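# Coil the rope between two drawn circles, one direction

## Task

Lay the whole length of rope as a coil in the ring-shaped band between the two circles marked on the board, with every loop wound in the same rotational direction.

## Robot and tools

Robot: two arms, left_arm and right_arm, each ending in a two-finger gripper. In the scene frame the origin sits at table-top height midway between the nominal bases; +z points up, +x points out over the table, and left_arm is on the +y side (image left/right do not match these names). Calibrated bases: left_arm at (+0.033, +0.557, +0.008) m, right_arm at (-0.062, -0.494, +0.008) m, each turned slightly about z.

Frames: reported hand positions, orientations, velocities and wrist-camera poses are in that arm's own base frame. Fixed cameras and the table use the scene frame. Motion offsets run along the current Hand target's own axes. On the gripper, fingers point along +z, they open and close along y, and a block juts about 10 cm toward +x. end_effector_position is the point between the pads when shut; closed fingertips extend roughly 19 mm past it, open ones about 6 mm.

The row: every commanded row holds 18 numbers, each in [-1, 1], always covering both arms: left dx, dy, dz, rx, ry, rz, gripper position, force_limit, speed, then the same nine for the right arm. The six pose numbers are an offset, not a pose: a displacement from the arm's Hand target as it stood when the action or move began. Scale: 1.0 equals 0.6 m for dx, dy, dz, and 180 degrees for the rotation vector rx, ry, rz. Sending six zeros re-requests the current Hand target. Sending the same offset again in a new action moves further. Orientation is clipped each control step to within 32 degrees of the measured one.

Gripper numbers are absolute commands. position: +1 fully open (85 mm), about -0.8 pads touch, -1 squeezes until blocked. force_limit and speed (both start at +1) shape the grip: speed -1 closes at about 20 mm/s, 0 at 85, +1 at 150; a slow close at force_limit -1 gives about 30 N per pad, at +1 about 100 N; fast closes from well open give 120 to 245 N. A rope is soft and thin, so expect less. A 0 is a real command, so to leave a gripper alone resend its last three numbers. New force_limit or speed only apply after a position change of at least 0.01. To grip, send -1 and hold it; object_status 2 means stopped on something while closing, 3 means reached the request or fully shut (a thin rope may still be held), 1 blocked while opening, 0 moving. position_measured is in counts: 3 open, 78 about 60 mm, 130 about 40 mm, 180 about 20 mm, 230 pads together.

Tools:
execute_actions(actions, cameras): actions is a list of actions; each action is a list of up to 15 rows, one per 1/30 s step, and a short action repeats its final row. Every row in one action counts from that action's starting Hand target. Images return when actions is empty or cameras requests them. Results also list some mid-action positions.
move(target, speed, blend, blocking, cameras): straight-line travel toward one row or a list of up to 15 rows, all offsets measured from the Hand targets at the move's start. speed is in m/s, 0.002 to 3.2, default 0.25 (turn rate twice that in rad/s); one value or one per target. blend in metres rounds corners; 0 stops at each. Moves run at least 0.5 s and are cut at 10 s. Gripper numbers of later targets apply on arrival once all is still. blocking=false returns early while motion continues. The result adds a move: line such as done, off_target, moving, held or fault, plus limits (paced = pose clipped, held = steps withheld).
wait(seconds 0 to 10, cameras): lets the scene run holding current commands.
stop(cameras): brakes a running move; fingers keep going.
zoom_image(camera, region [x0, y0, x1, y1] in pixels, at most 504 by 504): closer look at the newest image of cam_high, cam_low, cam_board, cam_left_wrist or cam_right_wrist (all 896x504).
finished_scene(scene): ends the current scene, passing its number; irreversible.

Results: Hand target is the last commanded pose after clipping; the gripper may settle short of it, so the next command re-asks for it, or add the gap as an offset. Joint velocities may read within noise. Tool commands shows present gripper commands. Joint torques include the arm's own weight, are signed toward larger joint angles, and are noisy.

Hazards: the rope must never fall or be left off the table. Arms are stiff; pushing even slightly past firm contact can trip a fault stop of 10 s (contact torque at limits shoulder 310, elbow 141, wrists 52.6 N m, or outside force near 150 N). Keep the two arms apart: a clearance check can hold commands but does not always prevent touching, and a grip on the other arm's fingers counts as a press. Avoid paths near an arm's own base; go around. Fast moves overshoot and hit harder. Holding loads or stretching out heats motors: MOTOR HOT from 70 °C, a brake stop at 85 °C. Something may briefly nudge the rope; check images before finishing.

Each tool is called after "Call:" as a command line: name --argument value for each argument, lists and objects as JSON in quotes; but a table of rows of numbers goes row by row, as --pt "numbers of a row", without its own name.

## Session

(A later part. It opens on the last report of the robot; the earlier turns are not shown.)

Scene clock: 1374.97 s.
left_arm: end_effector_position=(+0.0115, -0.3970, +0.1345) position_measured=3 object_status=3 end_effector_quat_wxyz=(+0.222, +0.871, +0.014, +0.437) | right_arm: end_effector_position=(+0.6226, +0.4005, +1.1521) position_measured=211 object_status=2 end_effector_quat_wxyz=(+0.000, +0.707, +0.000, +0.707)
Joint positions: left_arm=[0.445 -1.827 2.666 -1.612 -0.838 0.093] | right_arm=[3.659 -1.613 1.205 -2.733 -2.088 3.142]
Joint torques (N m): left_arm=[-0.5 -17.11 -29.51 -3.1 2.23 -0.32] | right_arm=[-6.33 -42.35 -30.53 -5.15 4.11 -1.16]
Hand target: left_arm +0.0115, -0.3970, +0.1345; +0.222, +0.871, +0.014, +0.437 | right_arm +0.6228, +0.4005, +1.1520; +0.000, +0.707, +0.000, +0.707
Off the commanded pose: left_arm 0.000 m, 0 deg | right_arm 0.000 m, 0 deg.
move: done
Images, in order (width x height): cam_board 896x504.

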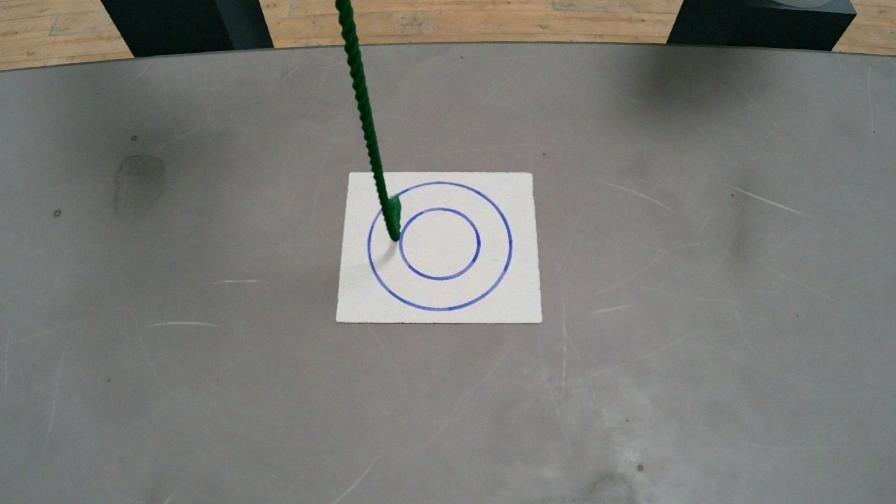

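Call:
move --pt "0 0 0 0 0 0 1 1 1 -0.0450 -0.0377 0.0350 0 0 0 -1 -1 -1" --pt "0 0 0 0 0 0 1 1 1 -0.0957 -0.0847 0.0602 0 0 0 -1 -1 -1" --pt "0 0 0 0 0 0 1 1 1 -0.1472 -0.1397 0.0563 0 0 0 -1 -1 -1" --pt "0 0 0 0 0 0 1 1 1 -0.1987 -0.1847 0.0253 0 0 0 -1 -1 -1" --speed 0.035 --blend '[0.01,0.01,0.01,0]' --cameras '["cam_board"]'

Call:
zoom_image --camera "cam_board" --region '[330, 100, 560, 330]'

Scene clock: 1409.63 s.
left_arm: end_effector_position=(+0.0115, -0.3970, +0.1345) position_measured=3 object_status=3 end_effector_quat_wxyz=(+0.222, +0.871, +0.014, +0.437) | right_arm: end_effector_position=(+0.6380, +0.5113, +1.0329) position_measured=211 object_status=2 end_effector_quat_wxyz=(+0.000, +0.707, +0.000, +0.707)
Joint positions: left_arm=[0.445 -1.827 2.666 -1.612 -0.838 0.093] | right_arm=[3.811 -1.507 1.316 -2.95 -2.24 3.142]
Joint torques (N m): left_arm=[-1.24 -17.62 -29.3 -3.09 2.2 -0.21] | right_arm=[11.7 -59.76 -33.9 -5.2 -2.27 1.65]
Hand target: left_arm +0.0115, -0.3970, +0.1345; +0.222, +0.871, +0.014, +0.437 | right_arm +0.6379, +0.5114, +1.0328; +0.000, +0.707, +0.000, +0.707
Off the commanded pose: left_arm 0.000 m, 0 deg | right_arm 0.000 m, 0 deg.
move: done
Images, in order (width x height): cam_board 896x504.

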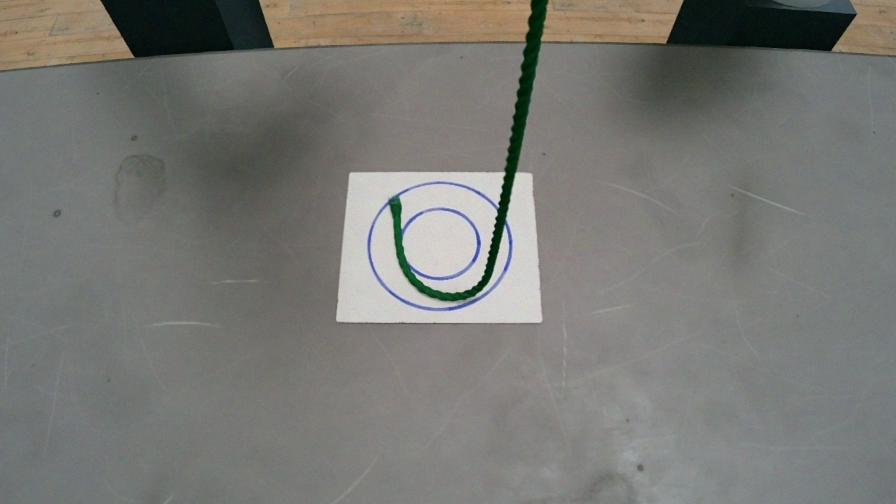

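Scaled by 2.191.

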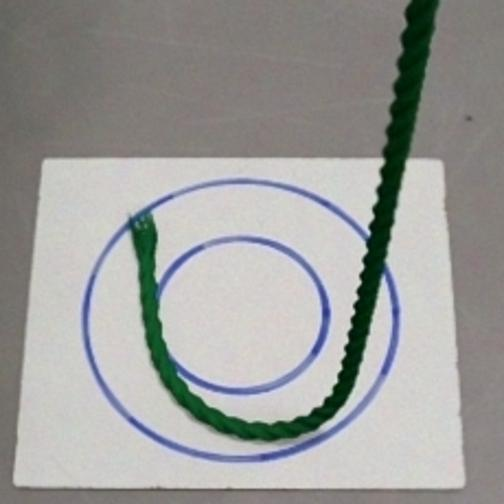

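Call:
move --pt "0 0 0 0 0 0 1 1 1 -0.0533 -0.0237 -0.0552 0 0 0 -1 -1 -1" --pt "0 0 0 0 0 0 1 1 1 -0.1058 -0.0193 -0.1103 0 0 0 -1 -1 -1" --pt "0 0 0 0 0 0 1 1 1 -0.1582 0.0118 -0.1562 0 0 0 -1 -1 -1" --pt "0 0 0 0 0 0 1 1 1 -0.2105 0.0618 -0.1800 0 0 0 -1 -1 -1" --speed 0.035 --blend '[0.01,0.01,0.01,0]' --cameras '["cam_board"]'

Call:
zoom_image --camera "cam_board" --region '[330, 100, 560, 330]'

Scene clock: 1449.50 s.
left_arm: end_effector_position=(+0.0115, -0.3970, +0.1345) position_measured=3 object_status=3 end_effector_quat_wxyz=(+0.222, +0.871, +0.014, +0.437) | right_arm: end_effector_position=(+0.5299, +0.4744, +0.9066) position_measured=211 object_status=2 end_effector_quat_wxyz=(+0.000, +0.707, +0.000, +0.707)
Joint positions: left_arm=[0.445 -1.827 2.666 -1.612 -0.838 0.093] | right_arm=[3.887 -1.675 1.703 -3.169 -2.316 3.142]
Joint torques (N m): left_arm=[-0.03 -18.03 -29.36 -3.12 2.1 -0.33] | right_arm=[-6.46 -87.02 -33.95 -4.65 4.14 0.03]
Hand target: left_arm +0.0115, -0.3970, +0.1345; +0.222, +0.871, +0.014, +0.437 | right_arm +0.5299, +0.4743, +0.9065; +0.000, +0.707, +0.000, +0.707
Off the commanded pose: left_arm 0.000 m, 0 deg | right_arm 0.000 m, 0 deg.
move: done
Images, in order (width x height): cam_board 896x504.

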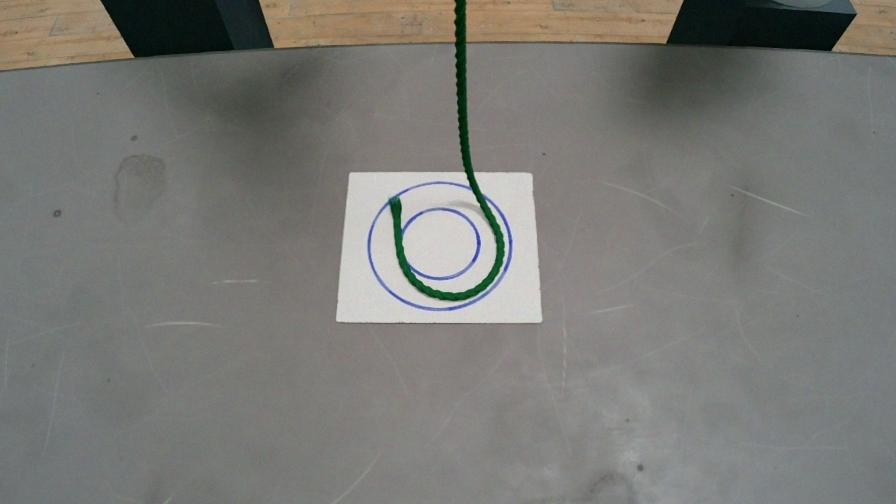

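Scaled by 2.191.

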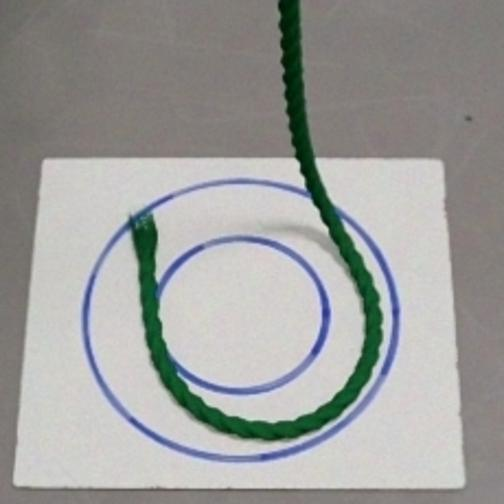

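Call:
move --pt "0 0 0 0 0 0 1 1 1 -0.0750 0.0267 -0.0018 0 0 0 -1 -1 -1" --pt "0 0 0 0 0 0 1 1 1 -0.1383 0.0933 0.0073 0 0 0 -1 -1 -1" --speed 0.035 --blend '[0.01,0]' --cameras '["cam_board"]'

Call:
zoom_image --camera "cam_board" --region '[330, 100, 560, 330]'

Scene clock: 1505.33 s.
left_arm: end_effector_position=(+0.0115, -0.3970, +0.1345) position_measured=3 object_status=3 end_effector_quat_wxyz=(+0.222, +0.871, +0.014, +0.437) | right_arm: end_effector_position=(+0.5342, +0.4185, +0.8236) position_measured=211 object_status=2 end_effector_quat_wxyz=(+0.000, +0.707, +0.000, +0.707)
Joint positions: left_arm=[0.445 -1.827 2.666 -1.612 -0.838 0.093] | right_arm=[3.792 -1.744 1.907 -3.305 -2.222 3.142]
Joint torques (N m): left_arm=[-0.15 -18.54 -29.26 -3.09 2 -0.16] | right_arm=[-8.07 -79.86 -34.72 -5.08 4.25 -0.57]
Hand target: left_arm +0.0115, -0.3970, +0.1345; +0.222, +0.871, +0.014, +0.437 | right_arm +0.5342, +0.4184, +0.8235; +0.000, +0.707, +0.000, +0.707
Off the commanded pose: left_arm 0.000 m, 0 deg | right_arm 0.000 m, 0 deg.
move: done
Images, in order (width x height): cam_board 896x504.

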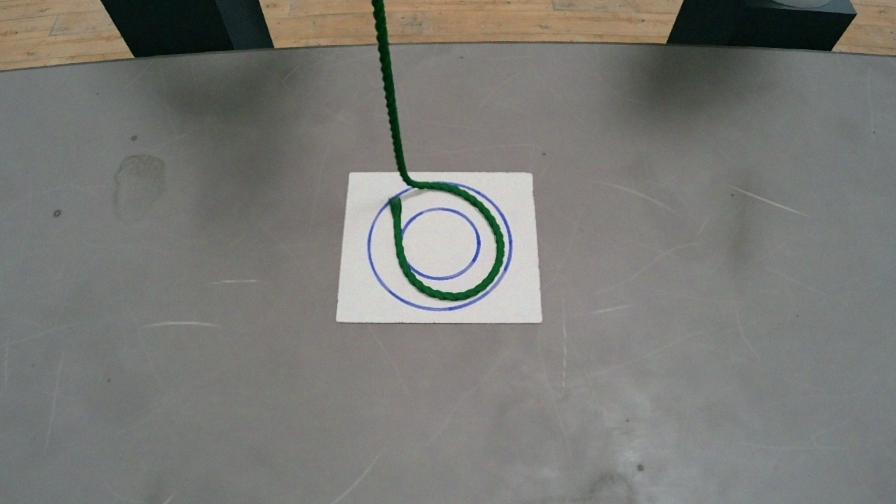

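Scaled by 2.191.

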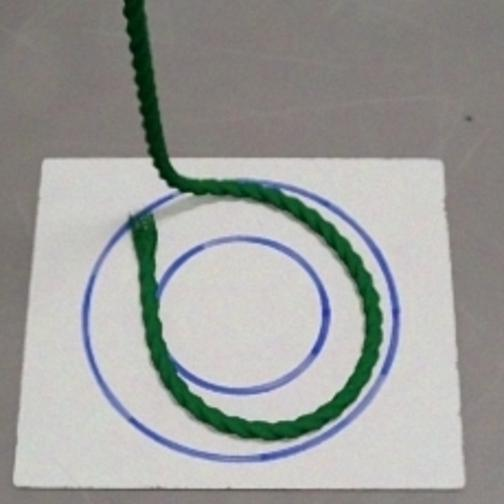

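Call:
move --pt "0 0 0 0 0 0 1 1 1 0.1608 -0.13 0.017 0 0 0 -1 -1 -1" --pt "0 0 0 0 0 0 1 1 1 0.1042 -0.0788 0.0055 0 0 0 -1 -1 -1" --pt "0 0 0 0 0 0 1 1 1 0.0503 -0.032 0.0195 0 0 0 -1 -1 -1" --speed '[0.05,0.035,0.035]' --blend '[0,0.01,0]' --cameras '["cam_high","cam_board"]'

Call:
zoom_image --camera "cam_board" --region '[330, 100, 560, 330]'

Scene clock: 1619.77 s.
left_arm: end_effector_position=(+0.0115, -0.3970, +0.1345) position_measured=3 object_status=3 end_effector_quat_wxyz=(+0.222, +0.871, +0.014, +0.437) | right_arm: end_effector_position=(+0.5459, +0.4376, +0.8538) position_measured=211 object_status=2 end_effector_quat_wxyz=(+0.000, +0.707, +0.000, +0.707)
Joint positions: left_arm=[0.445 -1.827 2.666 -1.612 -0.838 0.093] | right_arm=[3.809 -1.71 1.826 -3.257 -2.239 3.142]
Joint torques (N m): left_arm=[-1.07 -17.37 -29.58 -3.1 2.2 -0.36] | right_arm=[-8.22 -85.69 -33.35 -4.54 4.27 -1.08]
Hand target: left_arm +0.0115, -0.3970, +0.1345; +0.222, +0.871, +0.014, +0.437 | right_arm +0.5459, +0.4376, +0.8537; +0.000, +0.707, +0.000, +0.707
Off the commanded pose: left_arm 0.000 m, 0 deg | right_arm 0.000 m, 0 deg.
move: done
Images, in order (width x height): cam_high 896x504, cam_board 896x504.

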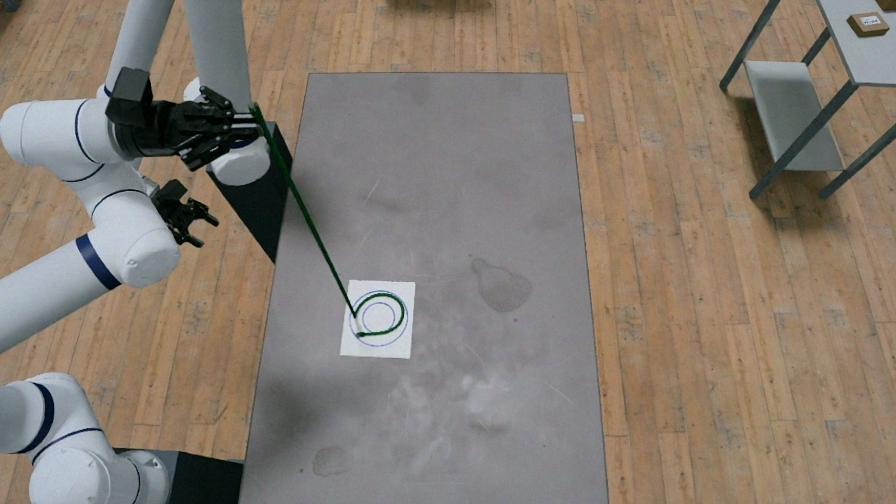

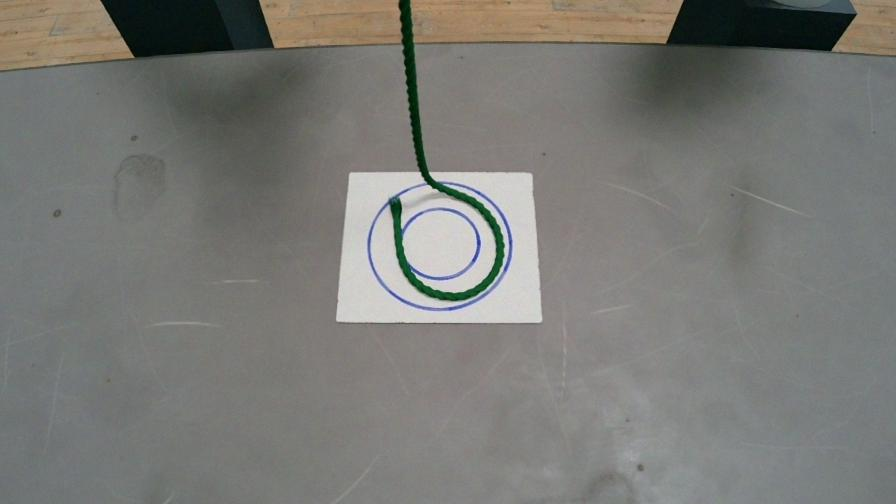

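Scaled by 2.191.

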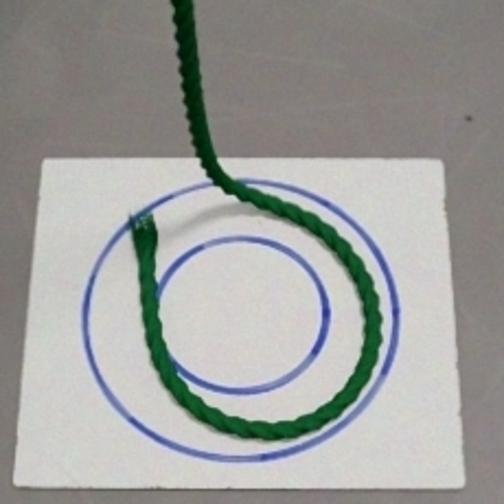

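Call:
move --pt "0 0 0 0 0 0 1 1 1 -0.025 0.003 -0.0028 0 0 0 -1 -1 -1" --pt "0 0 0 0 0 0 1 1 1 -0.0583 0.0232 0.0065 0 0 0 -1 -1 -1" --pt "0 0 0 0 0 0 1 1 1 -0.0917 0.0372 0.0243 0 0 0 -1 -1 -1" --speed 0.03 --blend '[0.005,0.006,0]' --cameras '["cam_board"]'

Call:
zoom_image --camera "cam_board" --region '[330, 100, 560, 330]'

Scene clock: 1685.13 s.
left_arm: end_effector_position=(+0.0115, -0.3970, +0.1345) position_measured=3 object_status=3 end_effector_quat_wxyz=(+0.222, +0.871, +0.014, +0.437) | right_arm: end_effector_position=(+0.5604, +0.4153, +0.7988) position_measured=211 object_status=2 end_effector_quat_wxyz=(+0.000, +0.707, +0.000, +0.707)
Joint positions: left_arm=[0.445 -1.827 2.666 -1.612 -0.838 0.093] | right_arm=[3.754 -1.715 1.928 -3.354 -2.183 3.142]
Joint torques (N m): left_arm=[-0.7 -18.92 -29.42 -3.06 2.3 -0.07] | right_arm=[-7.54 -31.37 -32.77 -5.22 3.87 -1.01]
Hand target: left_arm +0.0115, -0.3970, +0.1345; +0.222, +0.871, +0.014, +0.437 | right_arm +0.5605, +0.4153, +0.7987; +0.000, +0.707, +0.000, +0.707
Off the commanded pose: left_arm 0.000 m, 0 deg | right_arm 0.000 m, 0 deg.
move: done
Images, in order (width x height): cam_board 896x504.

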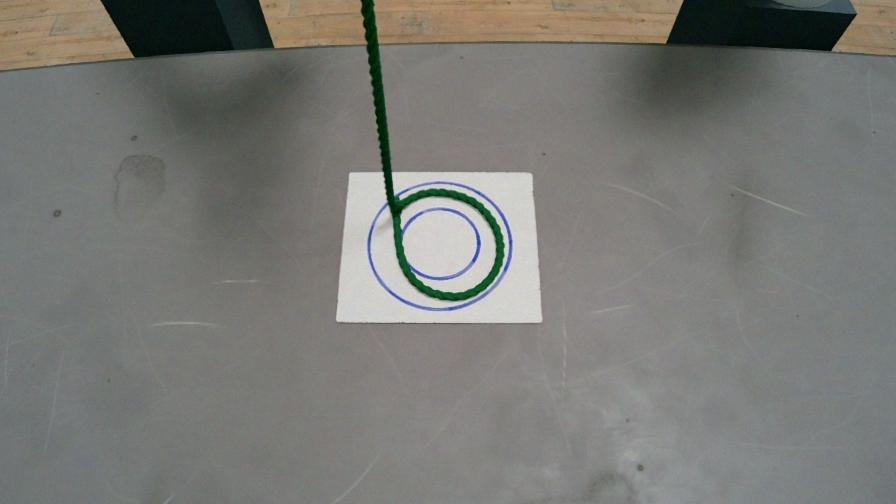

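Scaled by 2.191.

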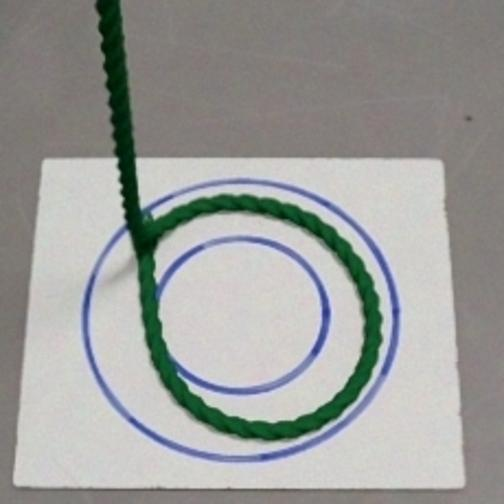

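Call:
move --pt "0 0 0 0 0 0 1 1 1 -0.05 0.0147 0.0557 0 0 0 -1 -1 -1" --pt "0 0 0 0 0 0 1 1 1 -0.105 -0.0065 0.096 0 0 0 -1 -1 -1" --speed 0.03 --blend '[0.008,0]' --cameras '["cam_board"]'

Call:
zoom_image --camera "cam_board" --region '[330, 100, 560, 330]'

Scene clock: 1740.53 s.
left_arm: end_effector_position=(+0.0115, -0.3970, +0.1345) position_measured=3 object_status=3 end_effector_quat_wxyz=(+0.222, +0.871, +0.014, +0.437) | right_arm: end_effector_position=(+0.6180, +0.4192, +0.7358) position_measured=211 object_status=2 end_effector_quat_wxyz=(+0.000, +0.707, +0.000, +0.707)
Joint positions: left_arm=[0.445 -1.827 2.666 -1.612 -0.838 0.093] | right_arm=[3.695 -1.618 1.956 -3.479 -2.125 3.142]
Joint torques (N m): left_arm=[-0.93 -18.53 -29.41 -3.05 1.99 -0.32] | right_arm=[-7.1 -44.97 -34.22 -5.5 3.7 -0.9]
Hand target: left_arm +0.0115, -0.3970, +0.1345; +0.222, +0.871, +0.014, +0.437 | right_arm +0.6180, +0.4192, +0.7357; +0.000, +0.707, +0.000, +0.707
Off the commanded pose: left_arm 0.000 m, 0 deg | right_arm 0.000 m, 0 deg.
move: done
Images, in order (width x height): cam_board 896x504.

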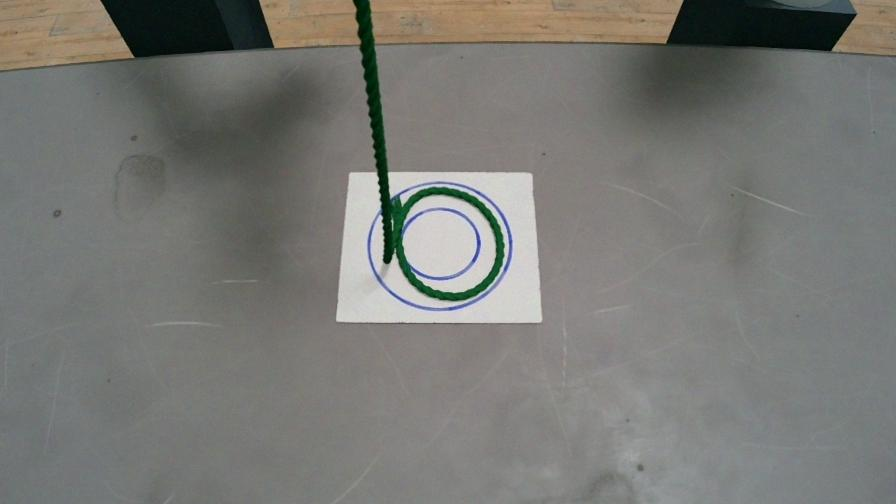

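Scaled by 2.191.

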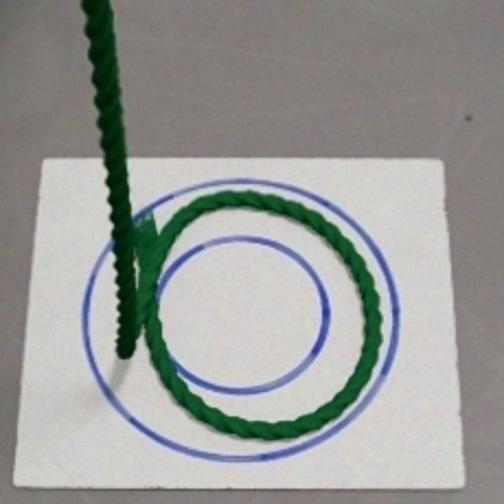

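Call:
move --pt "0 0 0 0 0 0 1 1 1 -0.055 -0.0335 0.0273 0 0 0 -1 -1 -1" --pt "0 0 0 0 0 0 1 1 1 -0.11 -0.075 0.033 0 0 0 -1 -1 -1" --pt "0 0 0 0 0 0 1 1 1 -0.165 -0.1108 0.0188 0 0 0 -1 -1 -1" --speed 0.03 --blend '[0.008,0.008,0]' --cameras '["cam_board"]'

Call:
zoom_image --camera "cam_board" --region '[330, 100, 560, 330]'

Scene clock: 1770.73 s.
left_arm: end_effector_position=(+0.0115, -0.3970, +0.1345) position_measured=3 object_status=3 end_effector_quat_wxyz=(+0.222, +0.871, +0.014, +0.437) | right_arm: end_effector_position=(+0.6293, +0.4856, +0.6368) position_measured=211 object_status=2 end_effector_quat_wxyz=(+0.000, +0.707, +0.000, +0.707)
Joint positions: left_arm=[0.445 -1.827 2.666 -1.612 -0.838 0.093] | right_arm=[3.785 -1.445 1.966 -3.662 -2.214 3.142]
Joint torques (N m): left_arm=[-0.64 -19.71 -29.79 -2.96 2.07 -0.24] | right_arm=[10.95 -61.36 -28.99 -4.82 -3.06 1.33]
Hand target: left_arm +0.0115, -0.3970, +0.1345; +0.222, +0.871, +0.014, +0.437 | right_arm +0.6293, +0.4857, +0.6367; +0.000, +0.707, +0.000, +0.707
Off the commanded pose: left_arm 0.000 m, 0 deg | right_arm 0.000 m, 0 deg.
move: done
Images, in order (width x height): cam_board 896x504.

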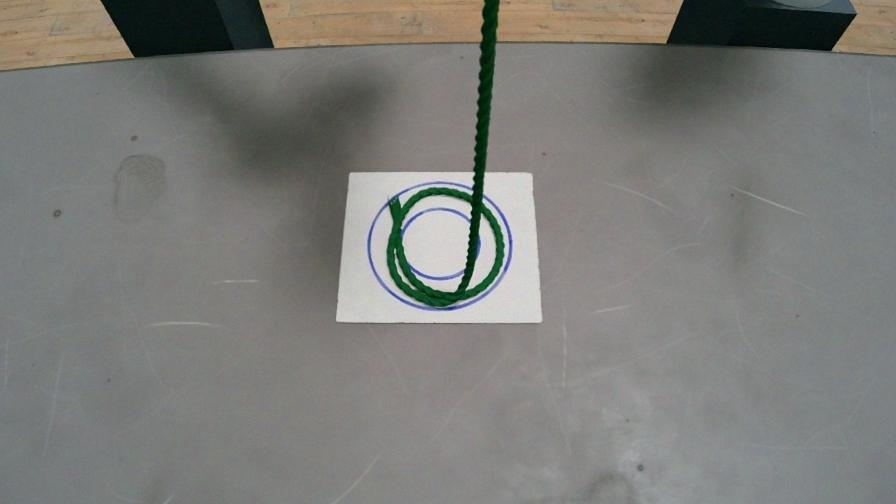

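Scaled by 2.191.

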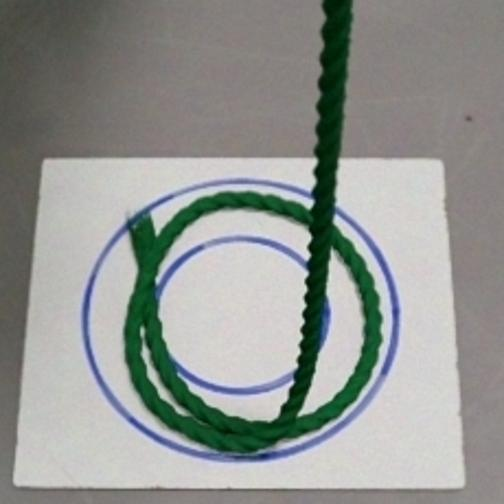

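Call:
move --pt "0 0 0 0 0 0 1 1 1 -0.055 -0.0263 -0.0185 0 0 0 -1 -1 -1" --pt "0 0 0 0 0 0 1 1 1 -0.11 -0.033 -0.0622 0 0 0 -1 -1 -1" --pt "0 0 0 0 0 0 1 1 1 -0.165 -0.0123 -0.1043 0 0 0 -1 -1 -1" --speed 0.03 --blend '[0.008,0.008,0]' --cameras '["cam_board"]'

Call:
zoom_image --camera "cam_board" --region '[330, 100, 560, 330]'

Scene clock: 1796.87 s.
left_arm: end_effector_position=(+0.0115, -0.3970, +0.1345) position_measured=3 object_status=3 end_effector_quat_wxyz=(+0.222, +0.871, +0.014, +0.437) | right_arm: end_effector_position=(+0.5667, +0.4932, +0.5378) position_measured=211 object_status=2 end_effector_quat_wxyz=(+0.000, +0.707, +0.000, +0.707)
Joint positions: left_arm=[0.445 -1.827 2.666 -1.612 -0.838 0.093] | right_arm=[3.867 -1.383 2.105 -3.863 -2.296 3.142]
Joint torques (N m): left_arm=[-0.63 -17.79 -29.83 -2.9 2.31 -0.26] | right_arm=[9.7 -63.72 -23.96 -4.91 -2.67 1.62]
Hand target: left_arm +0.0115, -0.3970, +0.1345; +0.222, +0.871, +0.014, +0.437 | right_arm +0.5666, +0.4931, +0.5377; +0.000, +0.707, +0.000, +0.707
Off the commanded pose: left_arm 0.000 m, 0 deg | right_arm 0.000 m, 0 deg.
move: done
Images, in order (width x height): cam_board 896x504.

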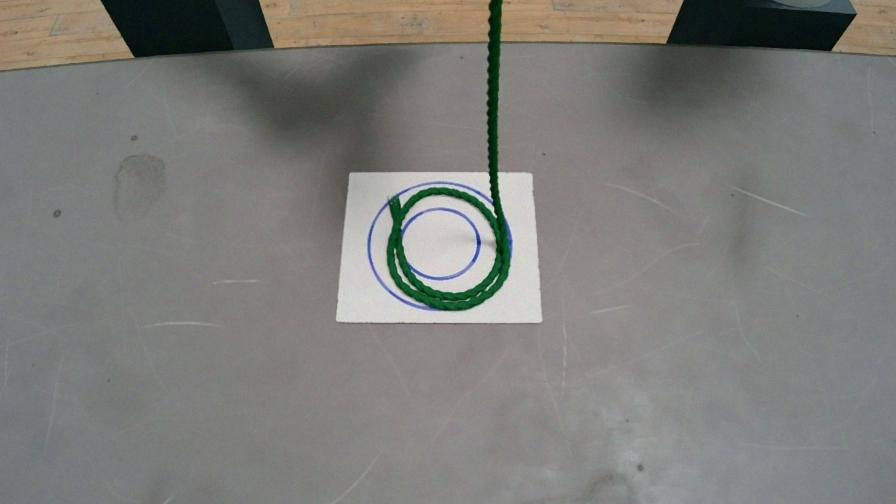

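Scaled by 2.191.

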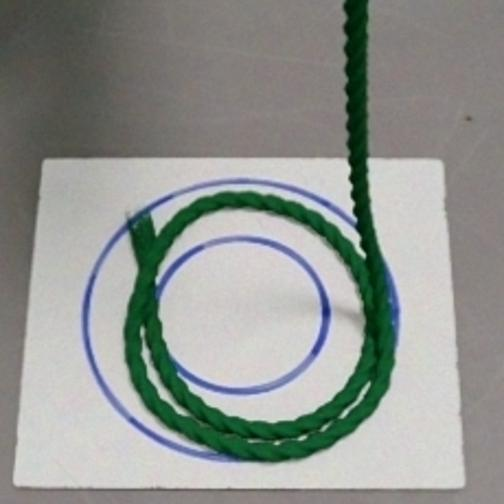

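Call:
zoom_image --camera "cam_board" --region '[430, 190, 540, 320]'

Scaled by 3.877.

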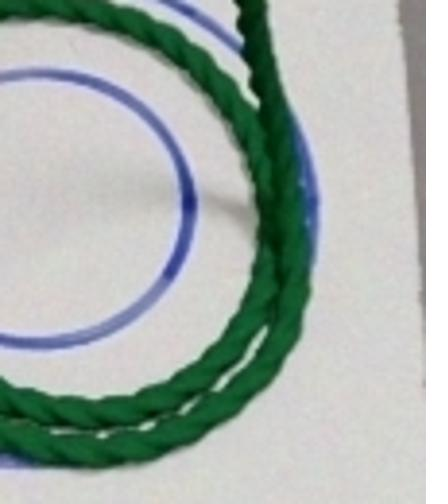

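Call:
move --pt "0 0 0 0 0 0 1 1 1 0.1038 0.002 0.0787 0 0 0 -1 -1 -1" --pt "0 0 0 0 0 0 1 1 1 0.2205 0.0445 0.1108 0 0 0 -1 -1 -1" --pt "0 0 0 0 0 0 1 1 1 0.3122 0.1023 0.0927 0 0 0 -1 -1 -1" --pt "0 0 0 0 0 0 1 1 1 0.3672 0.1348 0.0583 0 0 0 -1 -1 -1" --speed 0.05 --blend '[0.015,0.015,0.01,0]' --cameras '["cam_board"]'

Call:
zoom_image --camera "cam_board" --region '[330, 100, 560, 330]'

Scene clock: 1897.50 s.
left_arm: end_effector_position=(+0.0115, -0.3970, +0.1345) position_measured=3 object_status=3 end_effector_quat_wxyz=(+0.222, +0.871, +0.014, +0.437) | right_arm: end_effector_position=(+0.6018, +0.4122, +0.7579) position_measured=211 object_status=2 end_effector_quat_wxyz=(+0.000, +0.707, +0.000, +0.707)
Joint positions: left_arm=[0.445 -1.827 2.666 -1.612 -0.838 0.093] | right_arm=[3.701 -1.657 1.952 -3.435 -2.13 3.142]
Joint torques (N m): left_arm=[-0.93 -19.94 -29.07 -3.04 2.12 -0.29] | right_arm=[-7.95 -92.07 -33.13 0.5 4.38 1.79]
Hand target: left_arm +0.0115, -0.3970, +0.1345; +0.222, +0.871, +0.014, +0.437 | right_arm +0.6017, +0.4122, +0.7580; +0.000, +0.707, +0.000, +0.707
Off the commanded pose: left_arm 0.000 m, 0 deg | right_arm 0.000 m, 0 deg.
move: done
Images, in order (width x height): cam_board 896x504.

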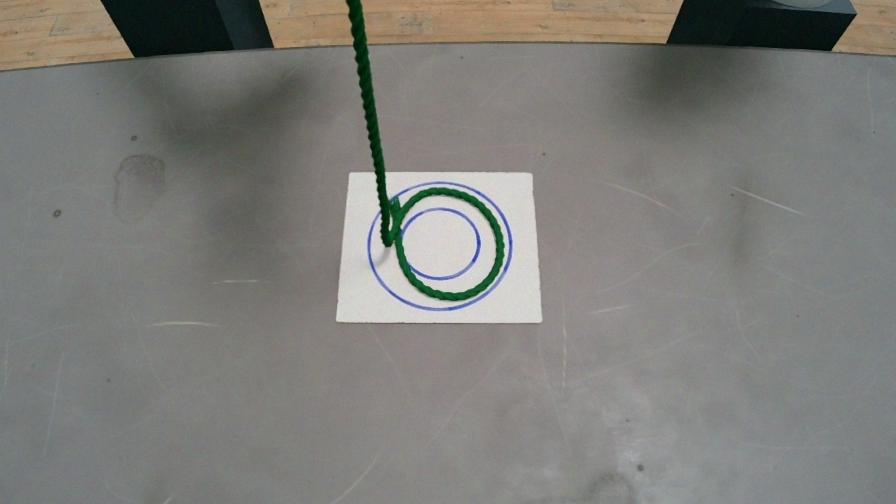

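Scaled by 2.191.

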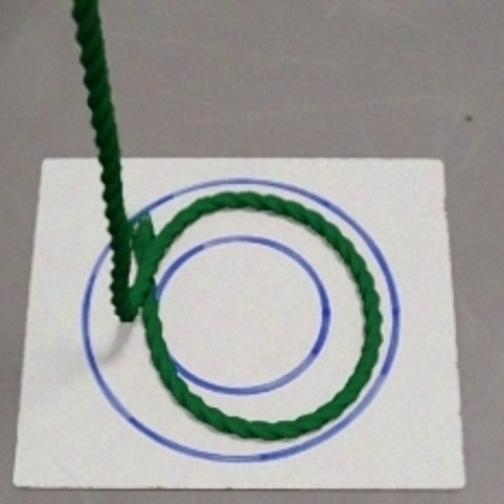

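Call:
move --pt "0 0 0 0 0 0 1 1 1 -0.0133 -0.023 0.0138 0 0 0 -1 -1 -1" --pt "0 0 0 0 0 0 1 1 1 -0.0633 -0.0392 0.0335 0 0 0 -1 -1 -1" --pt "0 0 0 0 0 0 1 1 1 -0.1133 -0.0653 0.0483 0 0 0 -1 -1 -1" --speed 0.03 --blend '[0.005,0.008,0]' --cameras '["cam_board"]'

Call:
zoom_image --camera "cam_board" --region '[330, 100, 560, 330]'

Scene clock: 1934.83 s.
left_arm: end_effector_position=(+0.0115, -0.3970, +0.1345) position_measured=3 object_status=3 end_effector_quat_wxyz=(+0.222, +0.871, +0.014, +0.437) | right_arm: end_effector_position=(+0.6306, +0.4513, +0.6901) position_measured=211 object_status=2 end_effector_quat_wxyz=(+0.000, +0.707, +0.000, +0.707)
Joint positions: left_arm=[0.445 -1.827 2.666 -1.612 -0.838 0.093] | right_arm=[3.734 -1.531 1.956 -3.566 -2.163 3.142]
Joint torques (N m): left_arm=[-0.24 -19.68 -29.24 -2.98 2.14 -0.18] | right_arm=[8.69 -52.94 -30.87 -5.27 -2.61 1.73]
Hand target: left_arm +0.0115, -0.3970, +0.1345; +0.222, +0.871, +0.014, +0.437 | right_arm +0.6307, +0.4514, +0.6900; +0.000, +0.707, +0.000, +0.707
Off the commanded pose: left_arm 0.000 m, 0 deg | right_arm 0.000 m, 0 deg.
move: done
Images, in order (width x height): cam_board 896x504.

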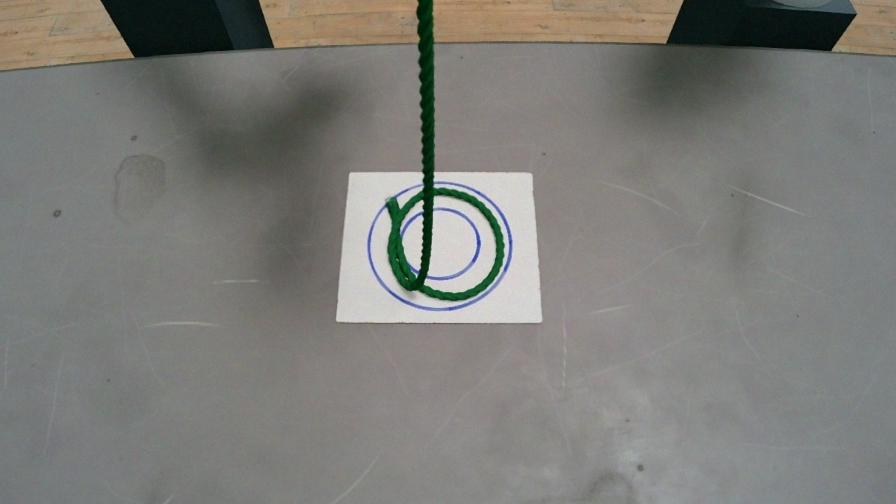

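Scaled by 2.191.

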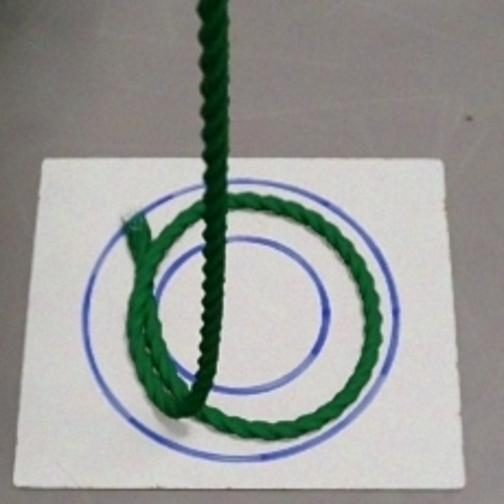

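Call:
move --pt "0 0 0 0 0 0 1 1 1 -0.05 -0.0335 -0.0007 0 0 0 -1 -1 -1" --pt "0 0 0 0 0 0 1 1 1 -0.1 -0.0668 -0.0188 0 0 0 -1 -1 -1" --speed 0.03 --blend '[0.008,0]' --cameras '["cam_board"]'

Call:
zoom_image --camera "cam_board" --region '[330, 100, 560, 330]'

Scene clock: 1953.30 s.
left_arm: end_effector_position=(+0.0115, -0.3970, +0.1345) position_measured=3 object_status=3 end_effector_quat_wxyz=(+0.222, +0.871, +0.014, +0.437) | right_arm: end_effector_position=(+0.6194, +0.4914, +0.6301) position_measured=211 object_status=2 end_effector_quat_wxyz=(+0.000, +0.707, +0.000, +0.707)
Joint positions: left_arm=[0.445 -1.827 2.666 -1.612 -0.838 0.093] | right_arm=[3.804 -1.44 1.974 -3.675 -2.233 3.142]
Joint torques (N m): left_arm=[-0.87 -19.72 -29.2 -2.94 2.17 -0.3] | right_arm=[11.54 -64.54 -28.8 -5 -2.55 1.21]
Hand target: left_arm +0.0115, -0.3970, +0.1345; +0.222, +0.871, +0.014, +0.437 | right_arm +0.6194, +0.4915, +0.6300; +0.000, +0.707, +0.000, +0.707
Off the commanded pose: left_arm 0.000 m, 0 deg | right_arm 0.000 m, 0 deg.
move: done
Images, in order (width x height): cam_board 896x504.

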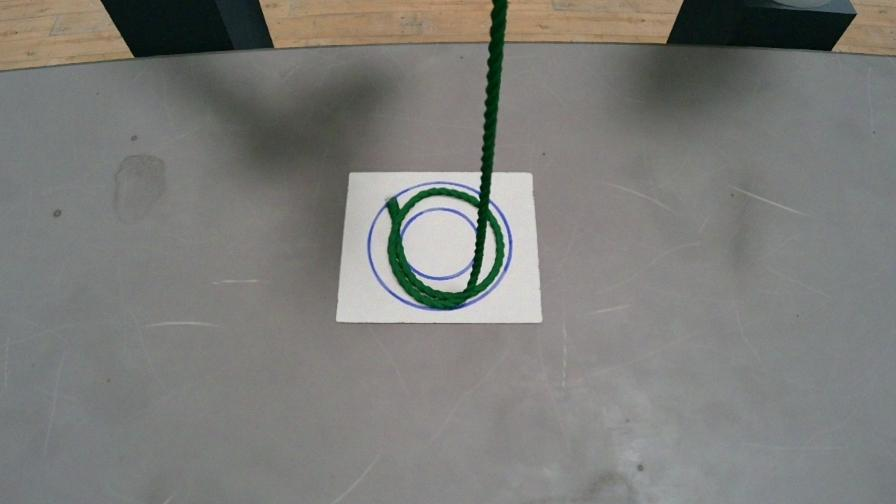

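Scaled by 2.191.

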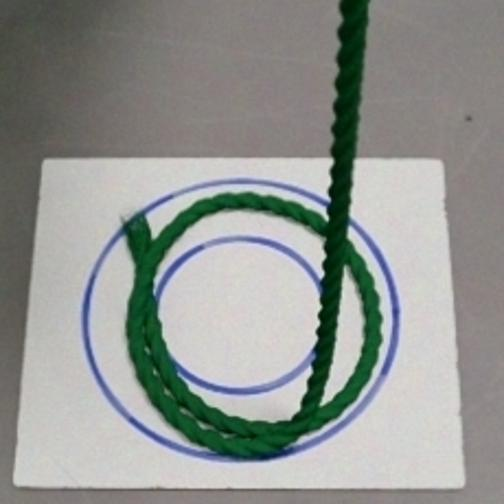

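Call:
move --pt "0 0 0 0 0 0 1 1 1 0.05 0.0333 0.0182 0 0 0 -1 -1 -1" --pt "0 0 0 0 0 0 1 1 1 0.1 0.0667 0.0155 0 0 0 -1 -1 -1" --pt "0 0 0 0 0 0 1 1 1 0.125 0.0863 0.005 0 0 0 -1 -1 -1" --speed 0.04 --blend '[0.008,0.008,0]' --cameras '["cam_board"]'

Call:
zoom_image --camera "cam_board" --region '[330, 100, 560, 330]'

Scene clock: 2007.53 s.
left_arm: end_effector_position=(+0.0115, -0.3970, +0.1345) position_measured=3 object_status=3 end_effector_quat_wxyz=(+0.222, +0.871, +0.014, +0.437) | right_arm: end_effector_position=(+0.6224, +0.4397, +0.7049) position_measured=211 object_status=2 end_effector_quat_wxyz=(+0.000, +0.707, +0.000, +0.707)
Joint positions: left_arm=[0.445 -1.827 2.666 -1.612 -0.838 0.093] | right_arm=[3.724 -1.566 1.963 -3.538 -2.153 3.142]
Joint torques (N m): left_arm=[0 -20.42 -29.32 -2.9 2.29 -0.34] | right_arm=[-4.94 -98.02 -31.06 1.2 3.83 0.9]
Hand target: left_arm +0.0115, -0.3970, +0.1345; +0.222, +0.871, +0.014, +0.437 | right_arm +0.6224, +0.4397, +0.7050; +0.000, +0.707, +0.000, +0.707
Off the commanded pose: left_arm 0.000 m, 0 deg | right_arm 0.000 m, 0 deg.
move: done
Images, in order (width x height): cam_board 896x504.

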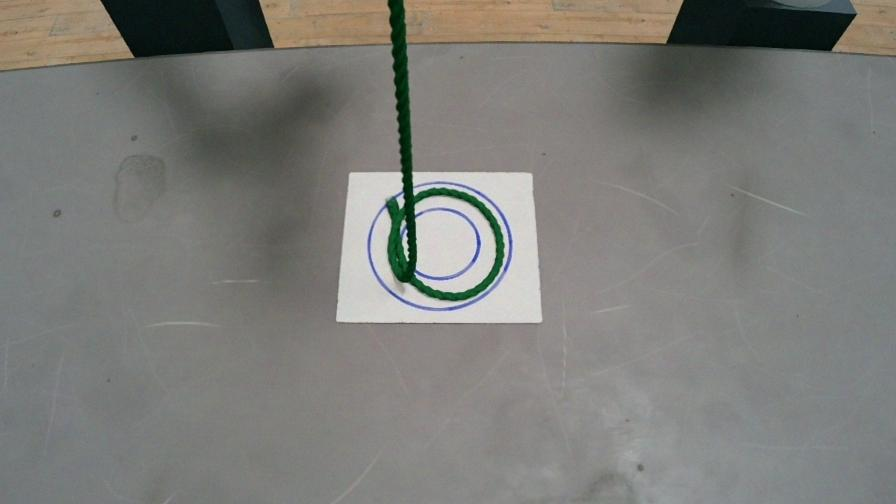

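Scaled by 2.191.

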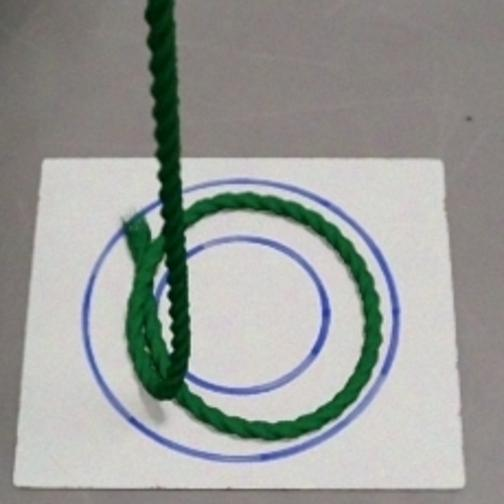

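Call:
move --pt "0 0 0 0 0 0 1 1 1 -0.0067 -0.0187 -0.0157 0 0 0 -1 -1 -1" --pt "0 0 0 0 0 0 1 1 1 -0.0533 -0.0377 -0.0133 0 0 0 -1 -1 -1" --pt "0 0 0 0 0 0 1 1 1 -0.1033 -0.0612 -0.017 0 0 0 -1 -1 -1" --speed 0.025 --blend '[0.004,0.008,0]' --cameras '["cam_board"]'

Call:
zoom_image --camera "cam_board" --region '[330, 100, 560, 330]'

Scene clock: 2030.63 s.
left_arm: end_effector_position=(+0.0115, -0.3970, +0.1345) position_measured=3 object_status=3 end_effector_quat_wxyz=(+0.222, +0.871, +0.014, +0.437) | right_arm: end_effector_position=(+0.6122, +0.4764, +0.6432) position_measured=211 object_status=2 end_effector_quat_wxyz=(+0.000, +0.707, +0.000, +0.707)
Joint positions: left_arm=[0.445 -1.827 2.666 -1.612 -0.838 0.093] | right_arm=[3.79 -1.479 1.991 -3.654 -2.219 3.142]
Joint torques (N m): left_arm=[0.35 -18.81 -29.46 -3.03 2.29 -0.24] | right_arm=[10.73 -56.61 -29.85 -5.1 -3.06 1.71]
Hand target: left_arm +0.0115, -0.3970, +0.1345; +0.222, +0.871, +0.014, +0.437 | right_arm +0.6122, +0.4764, +0.6430; +0.000, +0.707, +0.000, +0.707
Off the commanded pose: left_arm 0.000 m, 0 deg | right_arm 0.000 m, 0 deg.
move: done
Images, in order (width x height): cam_board 896x504.

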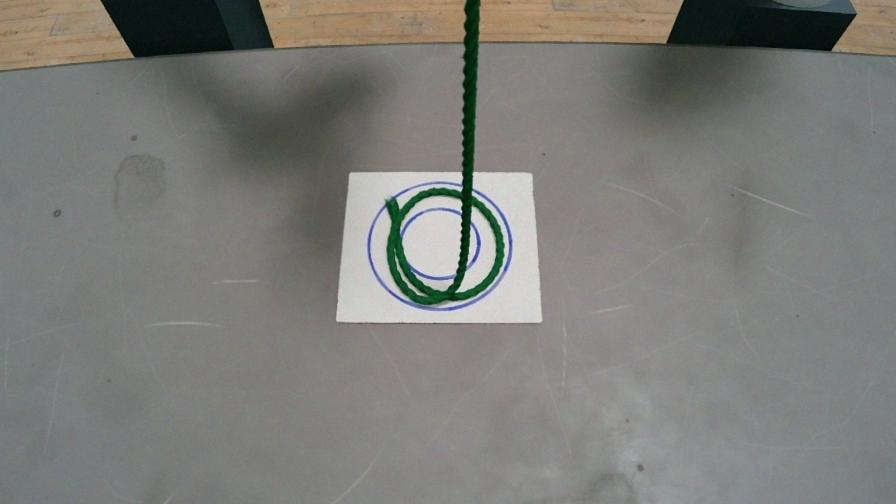

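Scaled by 2.191.

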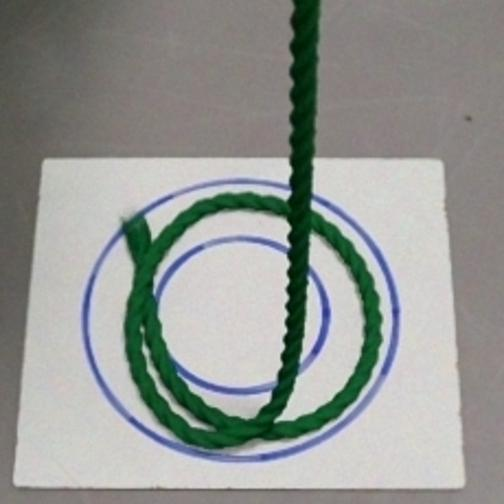

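Call:
move --pt "0 0 0 0 0 0 1 1 1 -0.05 -0.015 -0.0158 0 0 0 -1 -1 -1" --pt "0 0 0 0 0 0 1 1 1 -0.1 -0.0182 -0.0398 0 0 0 -1 -1 -1" --speed 0.025 --blend '[0.006,0]' --cameras '["cam_board"]'

Call:
zoom_image --camera "cam_board" --region '[330, 100, 560, 330]'

Scene clock: 2051.00 s.
left_arm: end_effector_position=(+0.0115, -0.3970, +0.1345) position_measured=3 object_status=3 end_effector_quat_wxyz=(+0.222, +0.871, +0.014, +0.437) | right_arm: end_effector_position=(+0.5883, +0.4873, +0.5832) position_measured=211 object_status=2 end_effector_quat_wxyz=(+0.000, +0.707, +0.000, +0.707)
Joint positions: left_arm=[0.445 -1.827 2.666 -1.612 -0.838 0.093] | right_arm=[3.833 -1.427 2.056 -3.771 -2.262 3.142]
Joint torques (N m): left_arm=[-0.82 -19.45 -29.28 -3.14 2.12 -0.23] | right_arm=[12.6 -59.67 -27.51 -4.99 -2.19 1.3]
Hand target: left_arm +0.0115, -0.3970, +0.1345; +0.222, +0.871, +0.014, +0.437 | right_arm +0.5882, +0.4873, +0.5831; +0.000, +0.707, +0.000, +0.707
Off the commanded pose: left_arm 0.000 m, 0 deg | right_arm 0.000 m, 0 deg.
move: done
Images, in order (width x height): cam_board 896x504.

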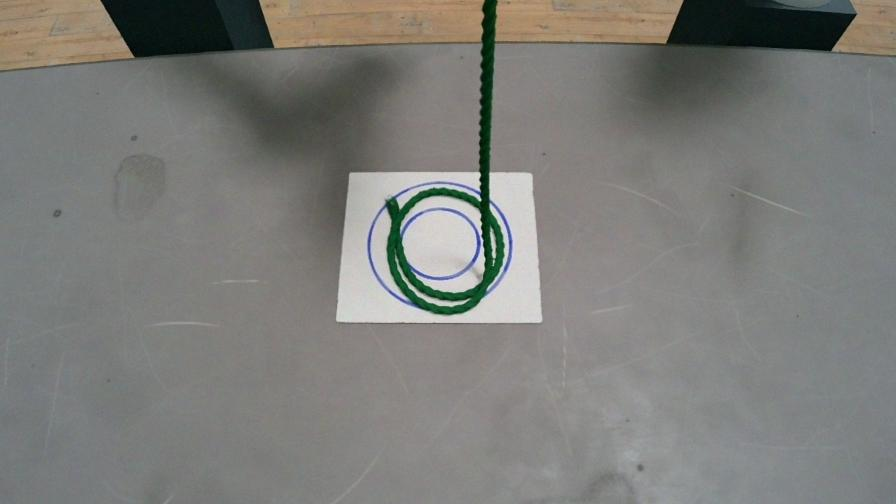

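Scaled by 2.191.

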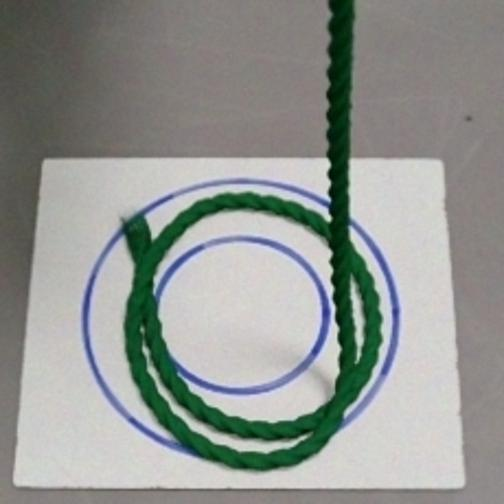

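Call:
move --pt "0 0 0 0 0 0 1 1 1 -0.06 -0.0353 -0.0465 0 0 0 -1 -1 -1" --pt "0 0 0 0 0 0 1 1 1 -0.1233 0.0203 -0.0875 0 0 0 -1 -1 -1" --speed 0.03 --blend '[0.01,0]' --cameras '["cam_board"]'

Call:
zoom_image --camera "cam_board" --region '[330, 100, 560, 330]'

Scene clock: 2088.50 s.
left_arm: end_effector_position=(+0.0115, -0.3970, +0.1345) position_measured=3 object_status=3 end_effector_quat_wxyz=(+0.222, +0.871, +0.014, +0.437) | right_arm: end_effector_position=(+0.5358, +0.4753, +0.5092) position_measured=211 object_status=2 end_effector_quat_wxyz=(+0.000, +0.707, +0.000, +0.707)
Joint positions: left_arm=[0.445 -1.827 2.666 -1.612 -0.838 0.093] | right_arm=[3.88 -1.391 2.184 -3.934 -2.31 3.142]
Joint torques (N m): left_arm=[-1.73 -20.15 -29.58 -3.06 2.16 -0.34] | right_arm=[-6.03 -110.58 -22.74 -4.45 3.91 0.63]
Hand target: left_arm +0.0115, -0.3970, +0.1345; +0.222, +0.871, +0.014, +0.437 | right_arm +0.5357, +0.4752, +0.5091; +0.000, +0.707, +0.000, +0.707
Off the commanded pose: left_arm 0.000 m, 0 deg | right_arm 0.000 m, 0 deg.
move: done
Images, in order (width x height): cam_board 896x504.

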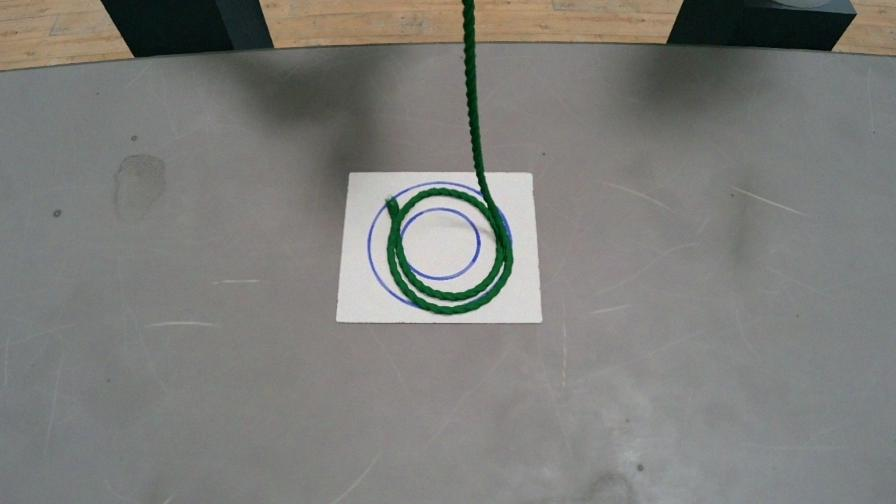

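Scaled by 2.191.

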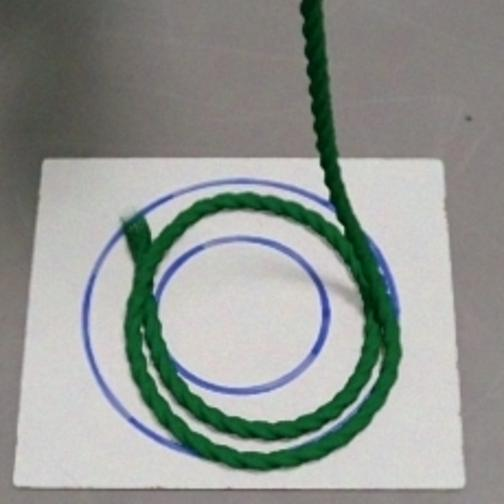

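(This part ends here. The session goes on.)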